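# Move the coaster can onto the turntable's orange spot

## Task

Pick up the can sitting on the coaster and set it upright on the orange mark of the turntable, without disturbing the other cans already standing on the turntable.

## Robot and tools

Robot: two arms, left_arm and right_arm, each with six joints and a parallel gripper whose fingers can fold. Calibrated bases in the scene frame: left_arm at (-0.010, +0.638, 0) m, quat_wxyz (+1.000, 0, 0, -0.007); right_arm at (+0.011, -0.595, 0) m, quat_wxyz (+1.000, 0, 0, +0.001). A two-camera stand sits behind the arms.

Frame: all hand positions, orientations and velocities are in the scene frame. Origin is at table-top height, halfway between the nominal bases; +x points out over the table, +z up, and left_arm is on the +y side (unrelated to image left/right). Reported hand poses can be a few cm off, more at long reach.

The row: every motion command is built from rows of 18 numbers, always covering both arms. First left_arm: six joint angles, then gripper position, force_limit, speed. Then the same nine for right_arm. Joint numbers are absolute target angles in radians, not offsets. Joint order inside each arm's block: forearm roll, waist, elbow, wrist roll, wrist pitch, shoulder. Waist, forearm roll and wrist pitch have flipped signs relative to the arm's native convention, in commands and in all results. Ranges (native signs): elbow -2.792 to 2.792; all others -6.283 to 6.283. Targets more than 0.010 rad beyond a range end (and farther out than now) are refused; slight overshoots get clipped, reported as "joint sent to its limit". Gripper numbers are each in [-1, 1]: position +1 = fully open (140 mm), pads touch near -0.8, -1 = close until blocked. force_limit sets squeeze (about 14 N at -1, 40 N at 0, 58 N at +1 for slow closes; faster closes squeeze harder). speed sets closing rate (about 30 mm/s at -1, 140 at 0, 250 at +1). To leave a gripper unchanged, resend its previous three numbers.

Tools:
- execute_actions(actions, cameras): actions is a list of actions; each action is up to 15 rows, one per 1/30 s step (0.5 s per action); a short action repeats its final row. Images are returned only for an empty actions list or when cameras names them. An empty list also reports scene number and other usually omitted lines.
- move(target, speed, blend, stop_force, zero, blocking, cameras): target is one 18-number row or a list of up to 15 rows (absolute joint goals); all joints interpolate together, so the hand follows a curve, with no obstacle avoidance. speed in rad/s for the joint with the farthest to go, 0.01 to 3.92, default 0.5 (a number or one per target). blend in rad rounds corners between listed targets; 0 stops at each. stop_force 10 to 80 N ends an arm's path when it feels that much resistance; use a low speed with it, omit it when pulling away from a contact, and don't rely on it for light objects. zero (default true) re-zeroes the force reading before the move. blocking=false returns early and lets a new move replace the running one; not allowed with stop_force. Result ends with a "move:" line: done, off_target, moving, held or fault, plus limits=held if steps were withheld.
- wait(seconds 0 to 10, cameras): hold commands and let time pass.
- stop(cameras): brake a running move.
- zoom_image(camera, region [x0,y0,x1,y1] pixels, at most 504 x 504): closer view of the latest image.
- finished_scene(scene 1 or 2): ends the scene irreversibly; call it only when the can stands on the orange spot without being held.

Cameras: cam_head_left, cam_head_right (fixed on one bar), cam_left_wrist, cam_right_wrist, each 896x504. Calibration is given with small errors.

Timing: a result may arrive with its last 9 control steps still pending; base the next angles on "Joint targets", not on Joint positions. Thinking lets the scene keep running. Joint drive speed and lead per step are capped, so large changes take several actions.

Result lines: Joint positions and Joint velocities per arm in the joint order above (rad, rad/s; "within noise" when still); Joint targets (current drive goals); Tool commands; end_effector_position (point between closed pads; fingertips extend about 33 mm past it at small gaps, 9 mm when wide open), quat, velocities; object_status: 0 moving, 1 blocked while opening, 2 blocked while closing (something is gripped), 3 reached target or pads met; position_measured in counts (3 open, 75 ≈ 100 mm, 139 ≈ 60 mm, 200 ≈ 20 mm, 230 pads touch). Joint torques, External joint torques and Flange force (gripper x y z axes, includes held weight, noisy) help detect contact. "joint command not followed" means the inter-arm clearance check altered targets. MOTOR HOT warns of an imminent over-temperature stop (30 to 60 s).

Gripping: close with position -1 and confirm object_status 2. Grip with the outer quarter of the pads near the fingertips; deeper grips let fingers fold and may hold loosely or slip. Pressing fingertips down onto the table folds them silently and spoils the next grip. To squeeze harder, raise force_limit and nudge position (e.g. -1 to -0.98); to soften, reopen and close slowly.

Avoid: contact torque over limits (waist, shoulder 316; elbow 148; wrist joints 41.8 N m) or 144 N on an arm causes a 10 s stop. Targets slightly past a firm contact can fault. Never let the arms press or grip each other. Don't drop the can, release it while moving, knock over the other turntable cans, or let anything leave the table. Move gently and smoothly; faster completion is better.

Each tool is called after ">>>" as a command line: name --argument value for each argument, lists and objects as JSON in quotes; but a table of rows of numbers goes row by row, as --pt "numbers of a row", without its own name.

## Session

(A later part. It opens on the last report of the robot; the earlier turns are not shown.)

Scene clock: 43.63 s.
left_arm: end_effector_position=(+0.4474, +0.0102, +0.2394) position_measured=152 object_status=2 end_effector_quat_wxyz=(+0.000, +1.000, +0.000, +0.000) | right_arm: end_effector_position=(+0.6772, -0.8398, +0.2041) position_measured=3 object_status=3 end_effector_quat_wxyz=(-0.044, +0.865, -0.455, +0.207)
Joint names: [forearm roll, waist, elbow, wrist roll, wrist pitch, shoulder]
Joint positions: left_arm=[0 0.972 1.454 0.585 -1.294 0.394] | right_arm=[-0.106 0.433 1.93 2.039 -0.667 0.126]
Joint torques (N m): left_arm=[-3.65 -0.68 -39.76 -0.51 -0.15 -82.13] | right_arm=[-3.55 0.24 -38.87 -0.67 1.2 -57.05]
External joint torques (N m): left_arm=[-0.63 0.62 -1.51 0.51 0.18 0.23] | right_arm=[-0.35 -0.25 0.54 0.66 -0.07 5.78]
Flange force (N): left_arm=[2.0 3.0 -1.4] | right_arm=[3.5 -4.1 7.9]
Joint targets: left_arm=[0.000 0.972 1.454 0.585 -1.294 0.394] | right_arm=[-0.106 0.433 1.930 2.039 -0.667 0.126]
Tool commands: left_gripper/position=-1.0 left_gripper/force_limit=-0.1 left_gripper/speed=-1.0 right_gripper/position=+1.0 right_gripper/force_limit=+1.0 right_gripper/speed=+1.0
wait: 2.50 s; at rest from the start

>>> wait --seconds 2.1

>>> move --target '[0, 0.9716, 1.5568, 0.585, -1.1372, 0.4476, -1, -0.1, -1, -0.106, 0.433, 1.930, 2.039, -0.667, 0.126, 1, 1, 1]' --speed 0.5

>>> execute_actions --actions '[[[0, 0.9716, 1.5568, 0.585, -1.1372, 0.4476, 0.5, -0.1, 0, -0.106, 0.433, 1.930, 2.039, -0.667, 0.126, 1, 1, 1]]]'

>>> move --target '[0, 0.9716, 1.4541, 0.585, -1.2935, 0.3940, 0.5, -0.1, 0, -0.106, 0.433, 1.930, 2.039, -0.667, 0.126, 1, 1, 1]' --speed 0.3 --cameras '["cam_head_left","cam_head_right"]'

>>> zoom_image --camera "cam_head_left" --region '[310, 250, 520, 450]'

Scene clock: 46.30 s.
left_arm: end_effector_position=(+0.4474, +0.0102, +0.2394) position_measured=152 object_status=2 end_effector_quat_wxyz=(+0.000, +1.000, +0.000, +0.000) | right_arm: end_effector_position=(+0.6772, -0.8398, +0.2041) position_measured=3 object_status=3 end_effector_quat_wxyz=(-0.044, +0.865, -0.455, +0.207)
Joint names: [forearm roll, waist, elbow, wrist roll, wrist pitch, shoulder]
Joint positions: left_arm=[0 0.972 1.454 0.585 -1.293 0.394] | right_arm=[-0.106 0.433 1.93 2.039 -0.667 0.126]
Joint torques (N m): left_arm=[-3.65 -0.87 -39.8 -0.48 -0.06 -82.25] | right_arm=[-3.53 0.21 -38.92 -0.66 1.25 -57.23]
External joint torques (N m): left_arm=[-0.62 0.89 -1.43 0.48 0.09 0.49] | right_arm=[-0.37 -0.21 0.6 0.65 -0.12 5.97]
Flange force (N): left_arm=[1.9 3.5 -1.4] | right_arm=[3.7 -4.1 8.1]
Joint targets: left_arm=[0.000 0.972 1.454 0.585 -1.294 0.394] | right_arm=[-0.106 0.433 1.930 2.039 -0.667 0.126]
Tool commands: left_gripper/position=-1.0 left_gripper/force_limit=-0.1 left_gripper/speed=-1.0 right_gripper/position=+1.0 right_gripper/force_limit=+1.0 right_gripper/speed=+1.0
wait: 2.10 s; at rest from the start

Scene clock: 47.07 s.
left_arm: end_effector_position=(+0.4474, +0.0102, +0.1440) position_measured=152 object_status=2 end_effector_quat_wxyz=(+0.000, +1.000, +0.000, +0.000) | right_arm: end_effector_position=(+0.6772, -0.8398, +0.2041) position_measured=3 object_status=3 end_effector_quat_wxyz=(-0.044, +0.865, -0.455, +0.207)
Joint names: [forearm roll, waist, elbow, wrist roll, wrist pitch, shoulder]
Joint positions: left_arm=[0 0.972 1.557 0.585 -1.137 0.448] | right_arm=[-0.106 0.433 1.93 2.039 -0.667 0.126]
Joint torques (N m): left_arm=[-3.49 -0.98 -37.38 -0.6 -0.04 -84.74] | right_arm=[-3.52 0.09 -38.86 -0.69 1.21 -57.21]
External joint torques (N m): left_arm=[-0.54 0.85 -1.54 0.6 0.07 -0.14] | right_arm=[-0.38 -0.09 0.58 0.68 -0.09 5.97]
Flange force (N): left_arm=[1.6 2.8 -1.4] | right_arm=[3.8 -3.9 8.1]
Joint targets: left_arm=[0.000 0.972 1.557 0.585 -1.137 0.448] | right_arm=[-0.106 0.433 1.930 2.039 -0.667 0.126]
move: done

Scene clock: 47.27 s.
left_arm: end_effector_position=(+0.4474, +0.0102, +0.1440) position_measured=133 object_status=0 end_effector_quat_wxyz=(+0.000, +1.000, +0.000, +0.000) | right_arm: end_effector_position=(+0.6772, -0.8398, +0.2041) position_measured=3 object_status=3 end_effector_quat_wxyz=(-0.044, +0.865, -0.455, +0.207)
Joint names: [forearm roll, waist, elbow, wrist roll, wrist pitch, shoulder]
Joint positions: left_arm=[0 0.972 1.557 0.585 -1.137 0.448] | right_arm=[-0.106 0.433 1.93 2.039 -0.667 0.126]
Joint torques (N m): left_arm=[-3.41 -1.08 -36.62 -0.49 -0.12 -83.43] | right_arm=[-3.57 0.4 -38.83 -0.66 1.2 -57.21]
External joint torques (N m): left_arm=[-0.61 1.08 -2.27 0.49 0.16 -1.18] | right_arm=[-0.33 -0.39 0.52 0.64 -0.07 5.94]
Flange force (N): left_arm=[1.3 3.0 -2.7] | right_arm=[3.6 -4.4 8.1]
Joint targets: left_arm=[0.000 0.972 1.557 0.585 -1.137 0.448] | right_arm=[-0.106 0.433 1.930 2.039 -0.667 0.126]
Kept back: 9 steps.

Scene clock: 48.67 s.
left_arm: end_effector_position=(+0.4474, +0.0102, +0.2395) position_measured=66 object_status=3 end_effector_quat_wxyz=(+0.000, +1.000, +0.000, +0.000) | right_arm: end_effector_position=(+0.6772, -0.8398, +0.2041) position_measured=3 object_status=3 end_effector_quat_wxyz=(-0.044, +0.865, -0.455, +0.207)
Joint names: [forearm roll, waist, elbow, wrist roll, wrist pitch, shoulder]
Joint positions: left_arm=[0 0.972 1.454 0.585 -1.293 0.394] | right_arm=[-0.106 0.433 1.93 2.039 -0.667 0.126]
Joint torques (N m): left_arm=[-3.63 -0.67 -39.16 -0.61 -0.11 -80.84] | right_arm=[-3.57 -0.25 -38.86 -0.63 1.26 -57.24]
External joint torques (N m): left_arm=[-0.64 0.69 -2.08 0.61 0.15 -0.83] | right_arm=[-0.33 0.26 0.55 0.62 -0.13 6]
Flange force (N): left_arm=[1.9 2.7 -2.6] | right_arm=[4.3 -3.4 8.0]
Joint targets: left_arm=[0.000 0.972 1.454 0.585 -1.294 0.394] | right_arm=[-0.106 0.433 1.930 2.039 -0.667 0.126]
move: done
Images, in order (width x height): cam_head_left 896x504, cam_head_right 896x504.

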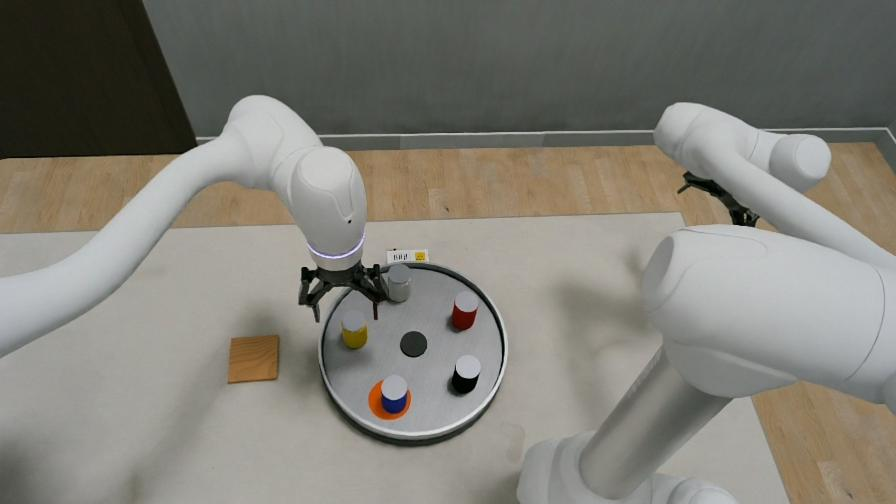

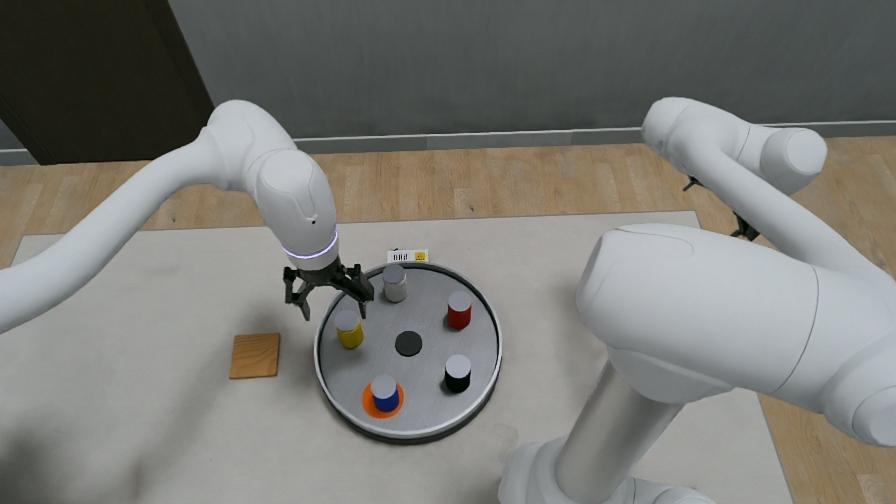

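Scaled by 2.400.

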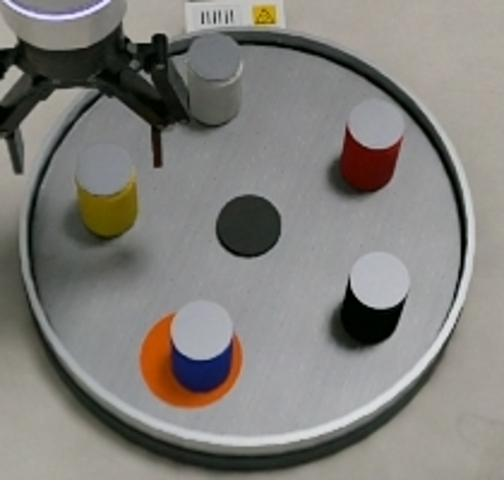

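>>> finished_scene --scene 1

The scene is finished: the task was done.


## Next scene

The same job, from a new start.

>>> execute_actions --actions '[]'

>>> zoom_image --camera "cam_head_left" --region '[200, 200, 600, 425]'

Scene clock: 0.00 s.
left_arm: end_effector_position=(+0.4803, -0.4782, +0.3771) position_measured=3 object_status=3 end_effector_quat_wxyz=(+0.536, +0.565, -0.436, +0.451) | right_arm: end_effector_position=(+0.2042, -0.5660, +0.3454) position_measured=3 object_status=3 end_effector_quat_wxyz=(+0.620, -0.394, -0.661, -0.153)
Joint names: [forearm roll, waist, elbow, wrist roll, wrist pitch, shoulder]
Joint positions: left_arm=[2.244 1.048 1.284 3.709 -0.612 0.721] | right_arm=[-0.328 0.515 2.206 -1.023 -2.214 0.074]
Joint velocities: within noise
Joint torques (N m): no reading
External joint torques (N m): no reading
Flange force (N): no reading
Joint targets: left_arm=[2.244 1.048 1.284 3.709 -0.612 0.721] | right_arm=[-0.328 0.515 2.206 -1.023 -2.214 0.074]
Tool commands: left_gripper/position=+1.0 left_gripper/force_limit=+1.0 left_gripper/speed=+1.0 right_gripper/position=+1.0 right_gripper/force_limit=+1.0 right_gripper/speed=+1.0
camera_calibration:
cam_left_wrist: T_world_to_cam=[[-0.9778, -0.0588607, 0.201104, 0.373291], [-0.208454, 0.370883, -0.904982, 0.620098], [-0.0213182, -0.926812, -0.374919, -0.147467], [0, 0, 0, 1]] pos_world=[0.491122, -0.344685, 0.430819]
cam_right_wrist: T_world_to_cam=[[0.70499, 0.651535, -0.280163, 0.330172], [0.169512, -0.538379, -0.825478, -0.0508156], [-0.688661, 0.534463, -0.489995, 0.755383], [0, 0, 0, 1]] pos_world=[0.296049, -0.6462, 0.420689]

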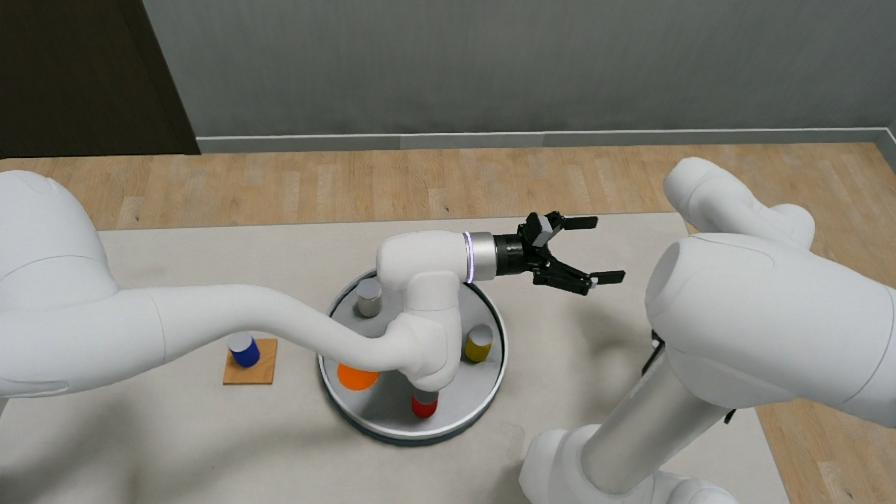

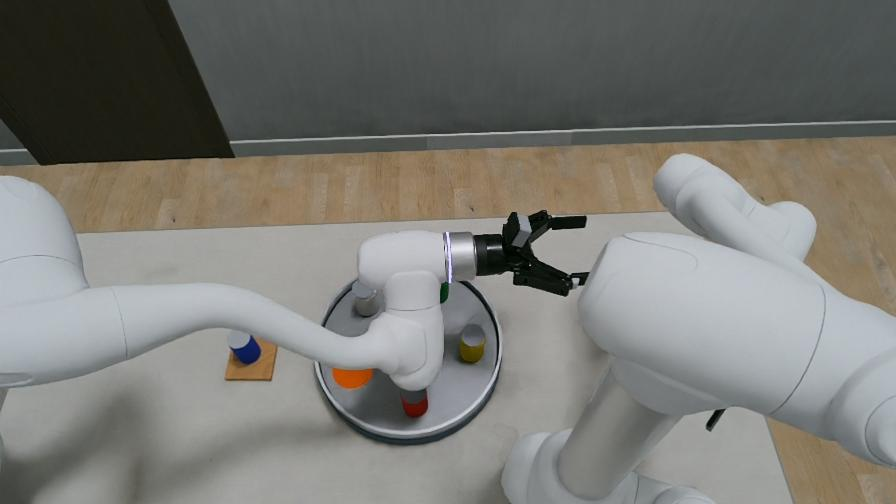

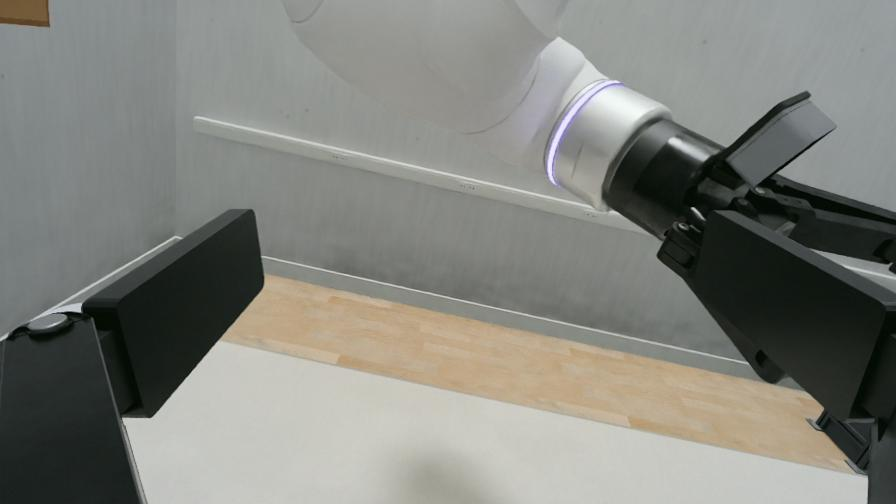

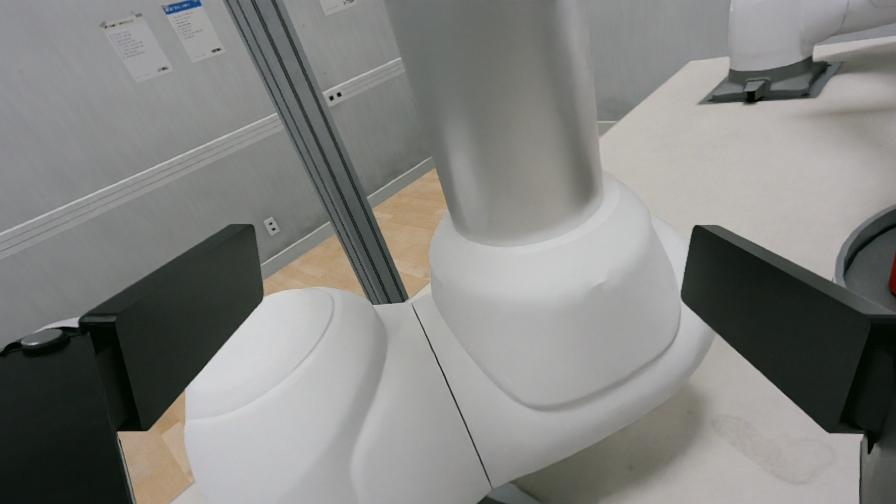

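Scaled by 1.260.

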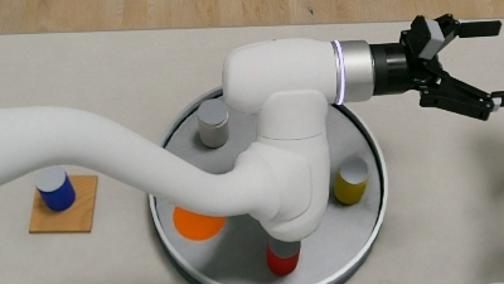

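>>> move --pt "2.244 1.0 1.4 3.709 -0.612 0.3 0.3 -0.9 0 -0.328 0.515 2.206 -1.023 -2.214 0.074 1 1 1" --pt "0 0.7466 1.8265 1.924 -1.1438 0.1713 0.3 -0.9 0 -0.328 0.515 2.206 -1.023 -2.214 0.074 1 1 1" --speed '[0.8, 1.4]' --blend '[0.15,0]' --cameras '["cam_head_left","cam_head_right","cam_left_wrist"]'

Scene clock: 4.37 s.
left_arm: end_effector_position=(+0.4592, +0.2390, +0.1994) position_measured=91 object_status=3 end_effector_quat_wxyz=(+0.000, +0.849, -0.529, +0.000) | right_arm: end_effector_position=(+0.2043, -0.5659, +0.3455) position_measured=3 object_status=3 end_effector_quat_wxyz=(+0.620, -0.394, -0.661, -0.153)
Joint names: [forearm roll, waist, elbow, wrist roll, wrist pitch, shoulder]
Joint positions: left_arm=[0 0.747 1.826 1.924 -1.144 0.171] | right_arm=[-0.328 0.515 2.206 -1.023 -2.214 0.074]
Joint torques (N m): left_arm=[-3.37 -0.93 -36.55 -0.49 -0.14 -55.8] | right_arm=[-3.26 -0.27 -30.25 -0.7 -2.45 -43.33]
External joint torques (N m): left_arm=[-0.6 0.87 -2.25 0.49 0.19 -1.05] | right_arm=[-0.37 0.28 0.23 0.69 -0.12 5.7]
Flange force (N): left_arm=[2.5 -0.4 -2.9] | right_arm=[-6.2 6.4 -6.2]
Joint targets: left_arm=[0.000 0.747 1.827 1.924 -1.144 0.171] | right_arm=[-0.328 0.515 2.206 -1.023 -2.214 0.074]
move: done
camera_calibration:
cam_left_wrist: T_world_to_cam=[[-0.902776, -0.429879, -0.0141397, 0.527792], [-0.40534, 0.839327, 0.362257, -0.08546], [-0.143859, 0.332768, -0.931971, 0.316508], [0, 0, 0, 1]] pos_world=[0.48737, 0.193292, 0.333397]
Images, in order (width x height): cam_head_left 896x504, cam_head_right 896x504, cam_left_wrist 896x504.

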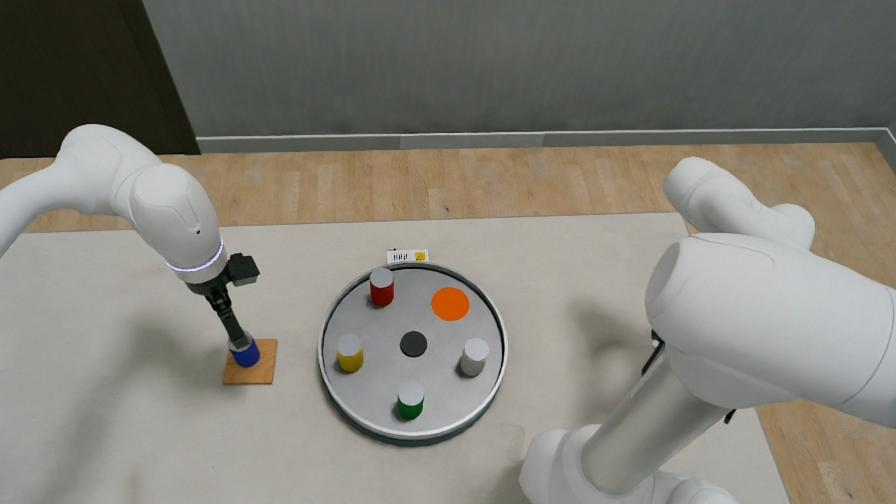

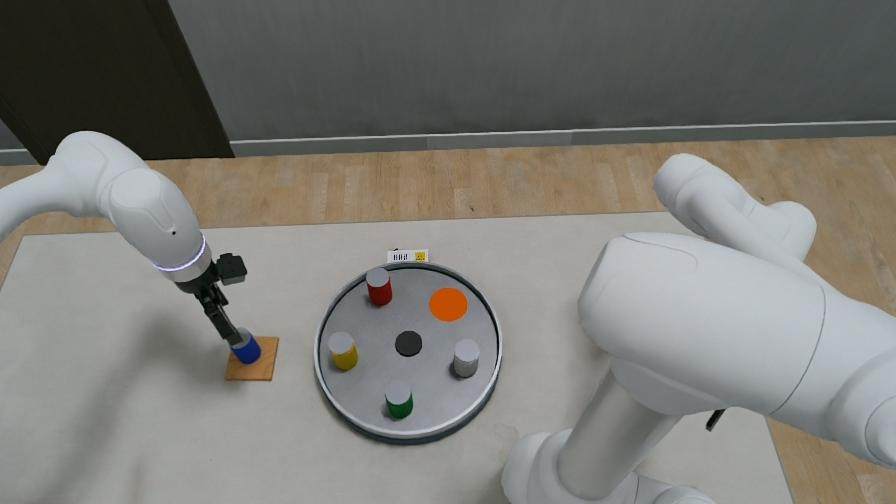

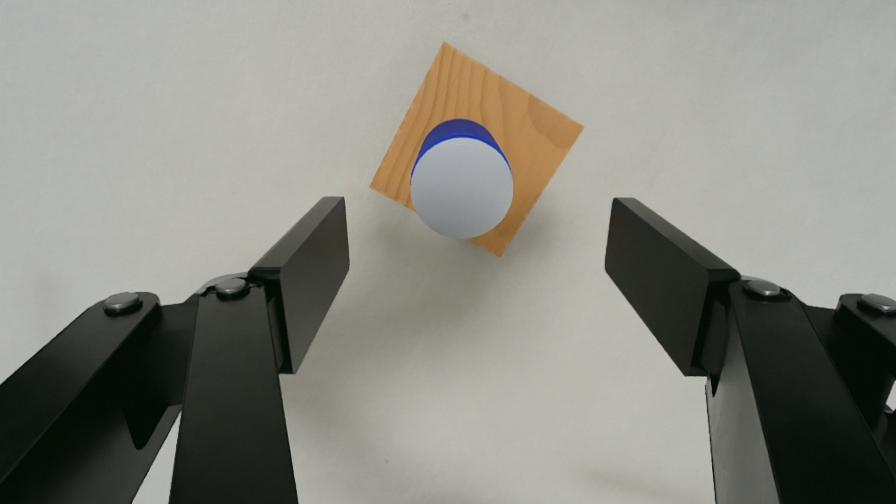

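>>> move --pt "0 0.7392 1.8308 1.924 -1.1432 0.1676 0.3 -0.9 0 -0.328 0.515 2.206 -1.023 -2.214 0.074 1 1 1" --pt "0 0.7392 1.9280 1.924 -0.9647 0.2489 -1 -0.1 -1 -0.328 0.515 2.206 -1.023 -2.214 0.074 1 1 1" --pt "0 0.7392 1.7833 1.924 -1.2159 0.1424 -1 -0.1 -1 -0.328 0.515 2.206 -1.023 -2.214 0.074 1 1 1" --pt "0 0.9716 1.4541 0.585 -1.2935 0.3940 -1 -0.1 -1 -0.328 0.515 2.206 -1.023 -2.214 0.074 1 1 1" --speed '[0.5,0.3,0.35,1.0]' --blend '[0.005,0,0.05,0]' --cameras '["cam_head_left","cam_left_wrist"]'

>>> wait --seconds 0.5 --cameras '["cam_head_left"]'

>>> zoom_image --camera "cam_head_left" --region '[310, 250, 520, 450]'

Scene clock: 11.33 s.
left_arm: end_effector_position=(+0.4474, +0.0102, +0.2395) position_measured=153 object_status=2 end_effector_quat_wxyz=(+0.000, +1.000, +0.000, +0.000) | right_arm: end_effector_position=(+0.2043, -0.5659, +0.3455) position_measured=3 object_status=3 end_effector_quat_wxyz=(+0.620, -0.394, -0.661, -0.153)
Joint names: [forearm roll, waist, elbow, wrist roll, wrist pitch, shoulder]
Joint positions: left_arm=[0 0.972 1.454 0.585 -1.294 0.394] | right_arm=[-0.328 0.515 2.206 -1.023 -2.214 0.074]
Joint torques (N m): left_arm=[-3.63 -1.68 -39.68 -0.47 -0.07 -81.3] | right_arm=[-3.26 0 -30.13 -0.68 -2.41 -43.3]
External joint torques (N m): left_arm=[-0.61 1.82 -1.3 0.47 0.1 -0.02] | right_arm=[-0.36 0 0.11 0.67 -0.16 5.68]
Flange force (N): left_arm=[0.2 3.2 -1.4] | right_arm=[-5.9 6.9 -6.2]
Joint targets: left_arm=[0.000 0.972 1.454 0.585 -1.294 0.394] | right_arm=[-0.328 0.515 2.206 -1.023 -2.214 0.074]
move: done; blend cut to 0.0037 rad at target 1
camera_calibration:
cam_left_wrist: T_world_to_cam=[[-0.0123391, -0.999823, -0.0141747, 0.026799], [-0.932046, 0.00636646, 0.362285, 0.33147], [-0.36213, 0.0176817, -0.93196, 0.529104], [0, 0, 0, 1]] pos_world=[0.500881, 0.0153285, 0.373397]
Images, in order (width x height): cam_head_left 896x504, cam_left_wrist 896x504.

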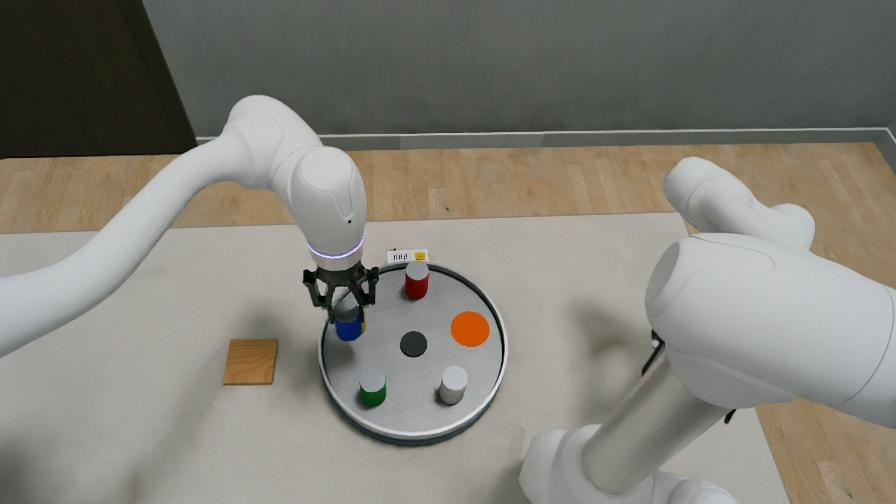

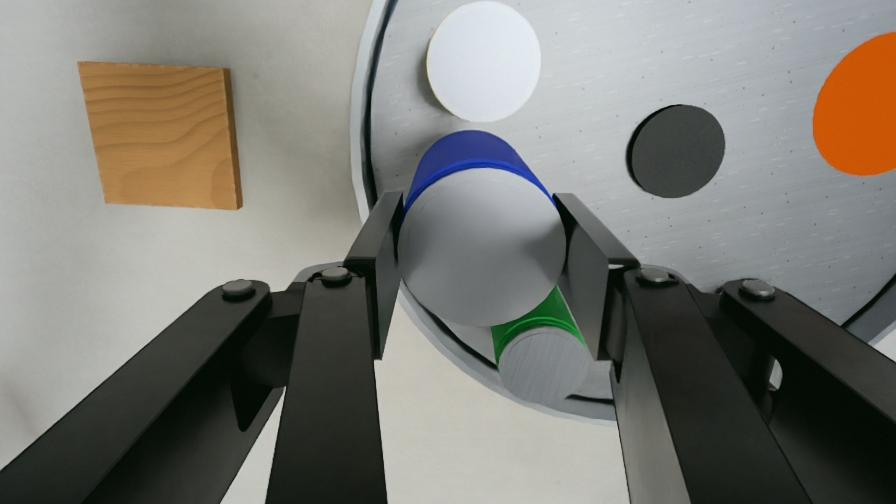

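Scene clock: 11.83 s.
left_arm: end_effector_position=(+0.4474, +0.0102, +0.2394) position_measured=153 object_status=2 end_effector_quat_wxyz=(+0.000, +1.000, +0.000, +0.000) | right_arm: end_effector_position=(+0.2043, -0.5659, +0.3455) position_measured=3 object_status=3 end_effector_quat_wxyz=(+0.620, -0.394, -0.661, -0.153)
Joint names: [forearm roll, waist, elbow, wrist roll, wrist pitch, shoulder]
Joint positions: left_arm=[0 0.972 1.454 0.585 -1.294 0.394] | right_arm=[-0.328 0.515 2.206 -1.023 -2.214 0.074]
Joint torques (N m): left_arm=[-3.72 -1.15 -39.56 -0.57 -0.13 -81.91] | right_arm=[-3.25 0.2 -30.33 -0.67 -2.43 -42.97]
External joint torques (N m): left_arm=[-0.51 1.17 -1.37 0.57 0.16 0.82] | right_arm=[-0.37 -0.19 0.31 0.66 -0.14 5.35]
Flange force (N): left_arm=[1.9 3.9 -1.0] | right_arm=[-5.5 6.9 -5.4]
Joint targets: left_arm=[0.000 0.972 1.454 0.585 -1.294 0.394] | right_arm=[-0.328 0.515 2.206 -1.023 -2.214 0.074]
Tool commands: left_gripper/position=-1.0 left_gripper/force_limit=-0.1 left_gripper/speed=-1.0 right_gripper/position=+1.0 right_gripper/force_limit=+1.0 right_gripper/speed=+1.0
wait: 0.50 s; at rest by 0.17 s
Images, in order (width x height): cam_head_left 896x504.

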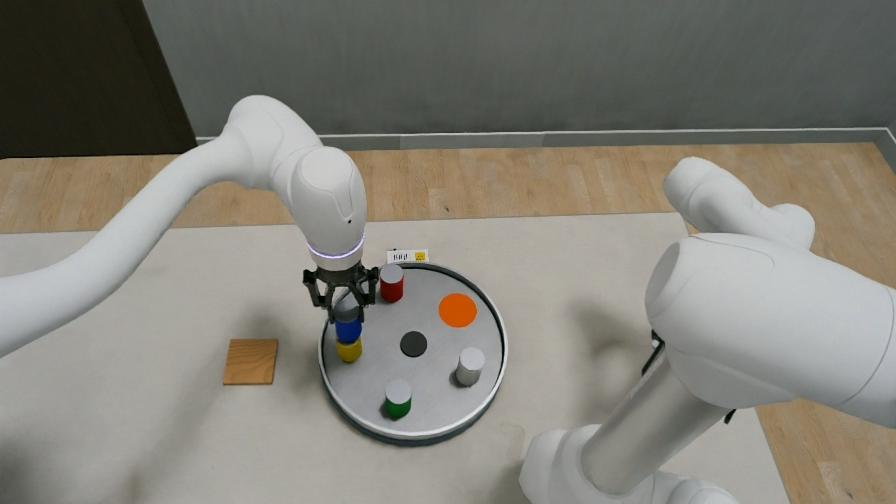

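Scaled by 2.400.

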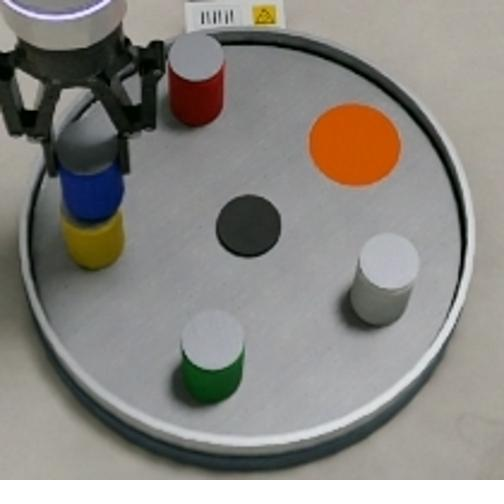

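>>> wait --seconds 0

Scene clock: 12.63 s.
left_arm: end_effector_position=(+0.4474, +0.0102, +0.2394) position_measured=153 object_status=2 end_effector_quat_wxyz=(+0.000, +1.000, +0.000, +0.000) | right_arm: end_effector_position=(+0.2043, -0.5659, +0.3455) position_measured=3 object_status=3 end_effector_quat_wxyz=(+0.620, -0.394, -0.661, -0.153)
Joint names: [forearm roll, waist, elbow, wrist roll, wrist pitch, shoulder]
Joint positions: left_arm=[0 0.972 1.454 0.585 -1.294 0.394] | right_arm=[-0.328 0.515 2.206 -1.023 -2.214 0.074]
Joint torques (N m): left_arm=[-3.65 -1.23 -39.96 -0.58 -0.07 -81.31] | right_arm=[-3.27 0.29 -30.1 -0.71 -2.42 -43.2]
External joint torques (N m): left_arm=[-0.6 1.13 -1.06 0.58 0.1 -0.17] | right_arm=[-0.35 -0.28 0.08 0.7 -0.15 5.58]
Flange force (N): left_arm=[0.6 2.1 -1.2] | right_arm=[-5.5 7.4 -6.0]
Joint targets: left_arm=[0.000 0.972 1.454 0.585 -1.294 0.394] | right_arm=[-0.328 0.515 2.206 -1.023 -2.214 0.074]
Tool commands: left_gripper/position=-1.0 left_gripper/force_limit=-0.1 left_gripper/speed=-1.0 right_gripper/position=+1.0 right_gripper/force_limit=+1.0 right_gripper/speed=+1.0

>>> wait --seconds 0.8

>>> move --target '[0, 0.9716, 1.5568, 0.585, -1.1372, 0.4476, -1, -0.1, -1, -0.328, 0.515, 2.206, -1.023, -2.214, 0.074, 1, 1, 1]' --speed 0.5

>>> execute_actions --actions '[[[0, 0.9716, 1.5568, 0.585, -1.1372, 0.4476, 0.5, -0.1, 0, -0.328, 0.515, 2.206, -1.023, -2.214, 0.074, 1, 1, 1]]]'

>>> move --target '[0, 0.9716, 1.4541, 0.585, -1.2935, 0.3940, 0.5, -0.1, 0, -0.328, 0.515, 2.206, -1.023, -2.214, 0.074, 1, 1, 1]' --speed 0.3 --cameras '["cam_head_left"]'

>>> zoom_image --camera "cam_head_left" --region '[310, 250, 520, 450]'

Scene clock: 14.10 s.
left_arm: end_effector_position=(+0.4474, +0.0102, +0.2394) position_measured=153 object_status=2 end_effector_quat_wxyz=(+0.000, +1.000, +0.000, +0.000) | right_arm: end_effector_position=(+0.2043, -0.5659, +0.3455) position_measured=3 object_status=3 end_effector_quat_wxyz=(+0.620, -0.394, -0.661, -0.153)
Joint names: [forearm roll, waist, elbow, wrist roll, wrist pitch, shoulder]
Joint positions: left_arm=[0 0.972 1.454 0.585 -1.294 0.394] | right_arm=[-0.328 0.515 2.206 -1.023 -2.214 0.074]
Joint torques (N m): left_arm=[-3.68 -1.33 -39.76 -0.53 -0.17 -81.97] | right_arm=[-3.26 0.42 -30.03 -0.69 -2.41 -42.88]
External joint torques (N m): left_arm=[-0.57 1.35 -1.27 0.53 0.21 0.63] | right_arm=[-0.36 -0.42 0.02 0.67 -0.16 5.25]
Flange force (N): left_arm=[1.3 3.6 -0.9] | right_arm=[-5.0 7.3 -5.6]
Joint targets: left_arm=[0.000 0.972 1.454 0.585 -1.294 0.394] | right_arm=[-0.328 0.515 2.206 -1.023 -2.214 0.074]
Tool commands: left_gripper/position=-1.0 left_gripper/force_limit=-0.1 left_gripper/speed=-1.0 right_gripper/position=+1.0 right_gripper/force_limit=+1.0 right_gripper/speed=+1.0
wait: 0.80 s; at rest from the start

Scene clock: 14.87 s.
left_arm: end_effector_position=(+0.4474, +0.0102, +0.1441) position_measured=153 object_status=2 end_effector_quat_wxyz=(+0.000, +1.000, +0.000, +0.000) | right_arm: end_effector_position=(+0.2043, -0.5659, +0.3455) position_measured=3 object_status=3 end_effector_quat_wxyz=(+0.620, -0.394, -0.661, -0.153)
Joint names: [forearm roll, waist, elbow, wrist roll, wrist pitch, shoulder]
Joint positions: left_arm=[0 0.972 1.557 0.585 -1.137 0.448] | right_arm=[-0.328 0.515 2.206 -1.023 -2.214 0.074]
Joint torques (N m): left_arm=[-3.5 -1.09 -37.61 -0.5 -0.07 -85.33] | right_arm=[-3.24 -0.06 -30.18 -0.68 -2.45 -43.25]
External joint torques (N m): left_arm=[-0.5 1.08 -1.03 0.5 0.11 1.32] | right_arm=[-0.38 0.07 0.16 0.67 -0.12 5.65]
Flange force (N): left_arm=[1.8 3.8 0.1] | right_arm=[-6.0 6.8 -6.1]
Joint targets: left_arm=[0.000 0.972 1.557 0.585 -1.137 0.448] | right_arm=[-0.328 0.515 2.206 -1.023 -2.214 0.074]
move: done

Scene clock: 15.07 s.
left_arm: end_effector_position=(+0.4473, +0.0102, +0.1440) position_measured=134 object_status=0 end_effector_quat_wxyz=(+0.000, +1.000, +0.000, +0.000) | right_arm: end_effector_position=(+0.2043, -0.5659, +0.3455) position_measured=3 object_status=3 end_effector_quat_wxyz=(+0.620, -0.394, -0.661, -0.153)
Joint names: [forearm roll, waist, elbow, wrist roll, wrist pitch, shoulder]
Joint positions: left_arm=[0 0.972 1.557 0.585 -1.137 0.448] | right_arm=[-0.328 0.515 2.206 -1.023 -2.214 0.074]
Joint torques (N m): left_arm=[-3.47 -0.95 -36.67 -0.56 -0.02 -83.49] | right_arm=[-3.22 0.39 -30.2 -0.69 -2.45 -43.02]
External joint torques (N m): left_arm=[-0.53 0.93 -1.9 0.56 0.06 -0.38] | right_arm=[-0.39 -0.39 0.19 0.67 -0.12 5.4]
Flange force (N): left_arm=[1.7 3.2 -1.9] | right_arm=[-5.3 7.5 -5.5]
Joint targets: left_arm=[0.000 0.972 1.557 0.585 -1.137 0.448] | right_arm=[-0.328 0.515 2.206 -1.023 -2.214 0.074]
Kept back: 9 steps.

Scene clock: 16.47 s.
left_arm: end_effector_position=(+0.4474, +0.0102, +0.2394) position_measured=66 object_status=3 end_effector_quat_wxyz=(+0.000, +1.000, +0.000, +0.000) | right_arm: end_effector_position=(+0.2043, -0.5659, +0.3455) position_measured=3 object_status=3 end_effector_quat_wxyz=(+0.620, -0.394, -0.661, -0.153)
Joint names: [forearm roll, waist, elbow, wrist roll, wrist pitch, shoulder]
Joint positions: left_arm=[0 0.972 1.454 0.585 -1.293 0.394] | right_arm=[-0.328 0.515 2.206 -1.023 -2.214 0.074]
Joint torques (N m): left_arm=[-3.63 -0.65 -39.27 -0.49 -0.1 -80.88] | right_arm=[-3.23 0 -30.19 -0.64 -2.42 -43.09]
External joint torques (N m): left_arm=[-0.61 0.68 -1.67 0.5 0.13 -0.37] | right_arm=[-0.4 0 0.18 0.62 -0.15 5.45]
Flange force (N): left_arm=[1.6 2.6 -2.0] | right_arm=[-5.7 6.7 -5.8]
Joint targets: left_arm=[0.000 0.972 1.454 0.585 -1.294 0.394] | right_arm=[-0.328 0.515 2.206 -1.023 -2.214 0.074]
move: done
Images, in order (width x height): cam_head_left 896x504.

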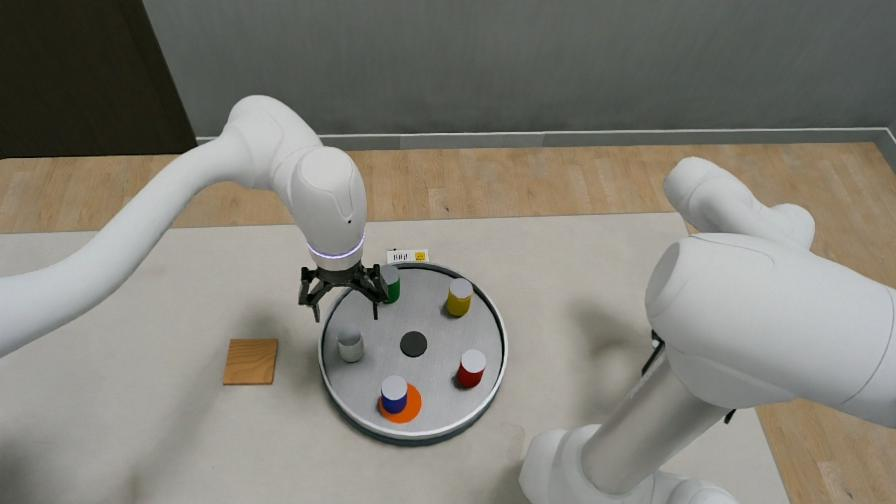

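Scaled by 2.400.

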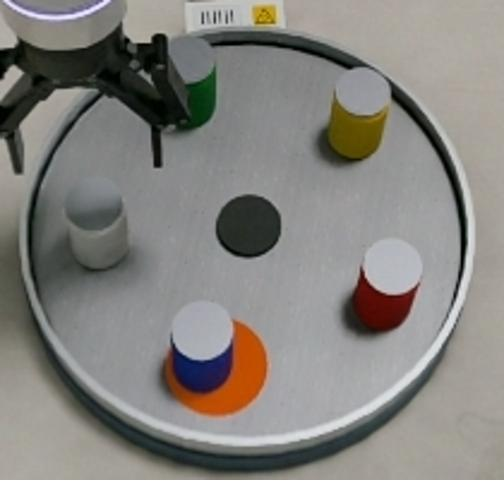

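>>> wait --seconds 0.7 --cameras '["cam_head_left"]'

>>> zoom_image --camera "cam_head_left" --region '[380, 300, 500, 440]'

Scene clock: 17.50 s.
left_arm: end_effector_position=(+0.4474, +0.0102, +0.2394) position_measured=66 object_status=3 end_effector_quat_wxyz=(+0.000, +1.000, +0.000, +0.000) | right_arm: end_effector_position=(+0.2043, -0.5659, +0.3455) position_measured=3 object_status=3 end_effector_quat_wxyz=(+0.620, -0.394, -0.661, -0.153)
Joint names: [forearm roll, waist, elbow, wrist roll, wrist pitch, shoulder]
Joint positions: left_arm=[0 0.972 1.454 0.585 -1.294 0.394] | right_arm=[-0.328 0.515 2.206 -1.023 -2.214 0.074]
Joint torques (N m): left_arm=[-3.68 -0.87 -39.04 -0.49 -0.08 -80.81] | right_arm=[-3.25 0.24 -30.14 -0.69 -2.43 -42.77]
External joint torques (N m): left_arm=[-0.56 0.85 -1.91 0.49 0.11 -0.45] | right_arm=[-0.37 -0.25 0.14 0.67 -0.14 5.17]
Flange force (N): left_arm=[1.7 3.1 -2.3] | right_arm=[-5.1 6.9 -5.4]
Joint targets: left_arm=[0.000 0.972 1.454 0.585 -1.294 0.394] | right_arm=[-0.328 0.515 2.206 -1.023 -2.214 0.074]
Tool commands: left_gripper/position=+0.5 left_gripper/force_limit=-0.1 left_gripper/speed=+0.0 right_gripper/position=+1.0 right_gripper/force_limit=+1.0 right_gripper/speed=+1.0
wait: 0.70 s; at rest from the start
Images, in order (width x height): cam_head_left 896x504.

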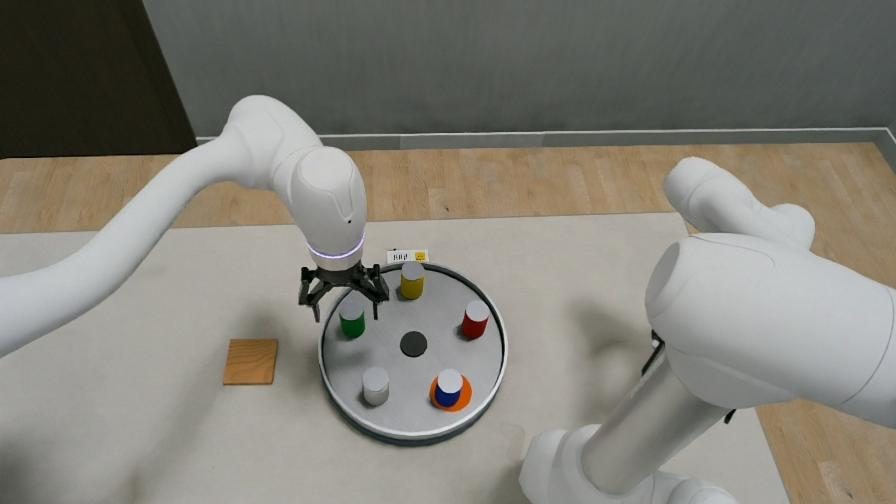

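Scaled by 3.600.

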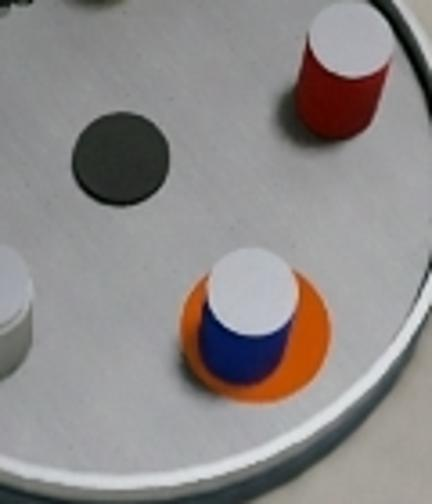

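>>> finished_scene --scene 2

The scene is finished: the task was done.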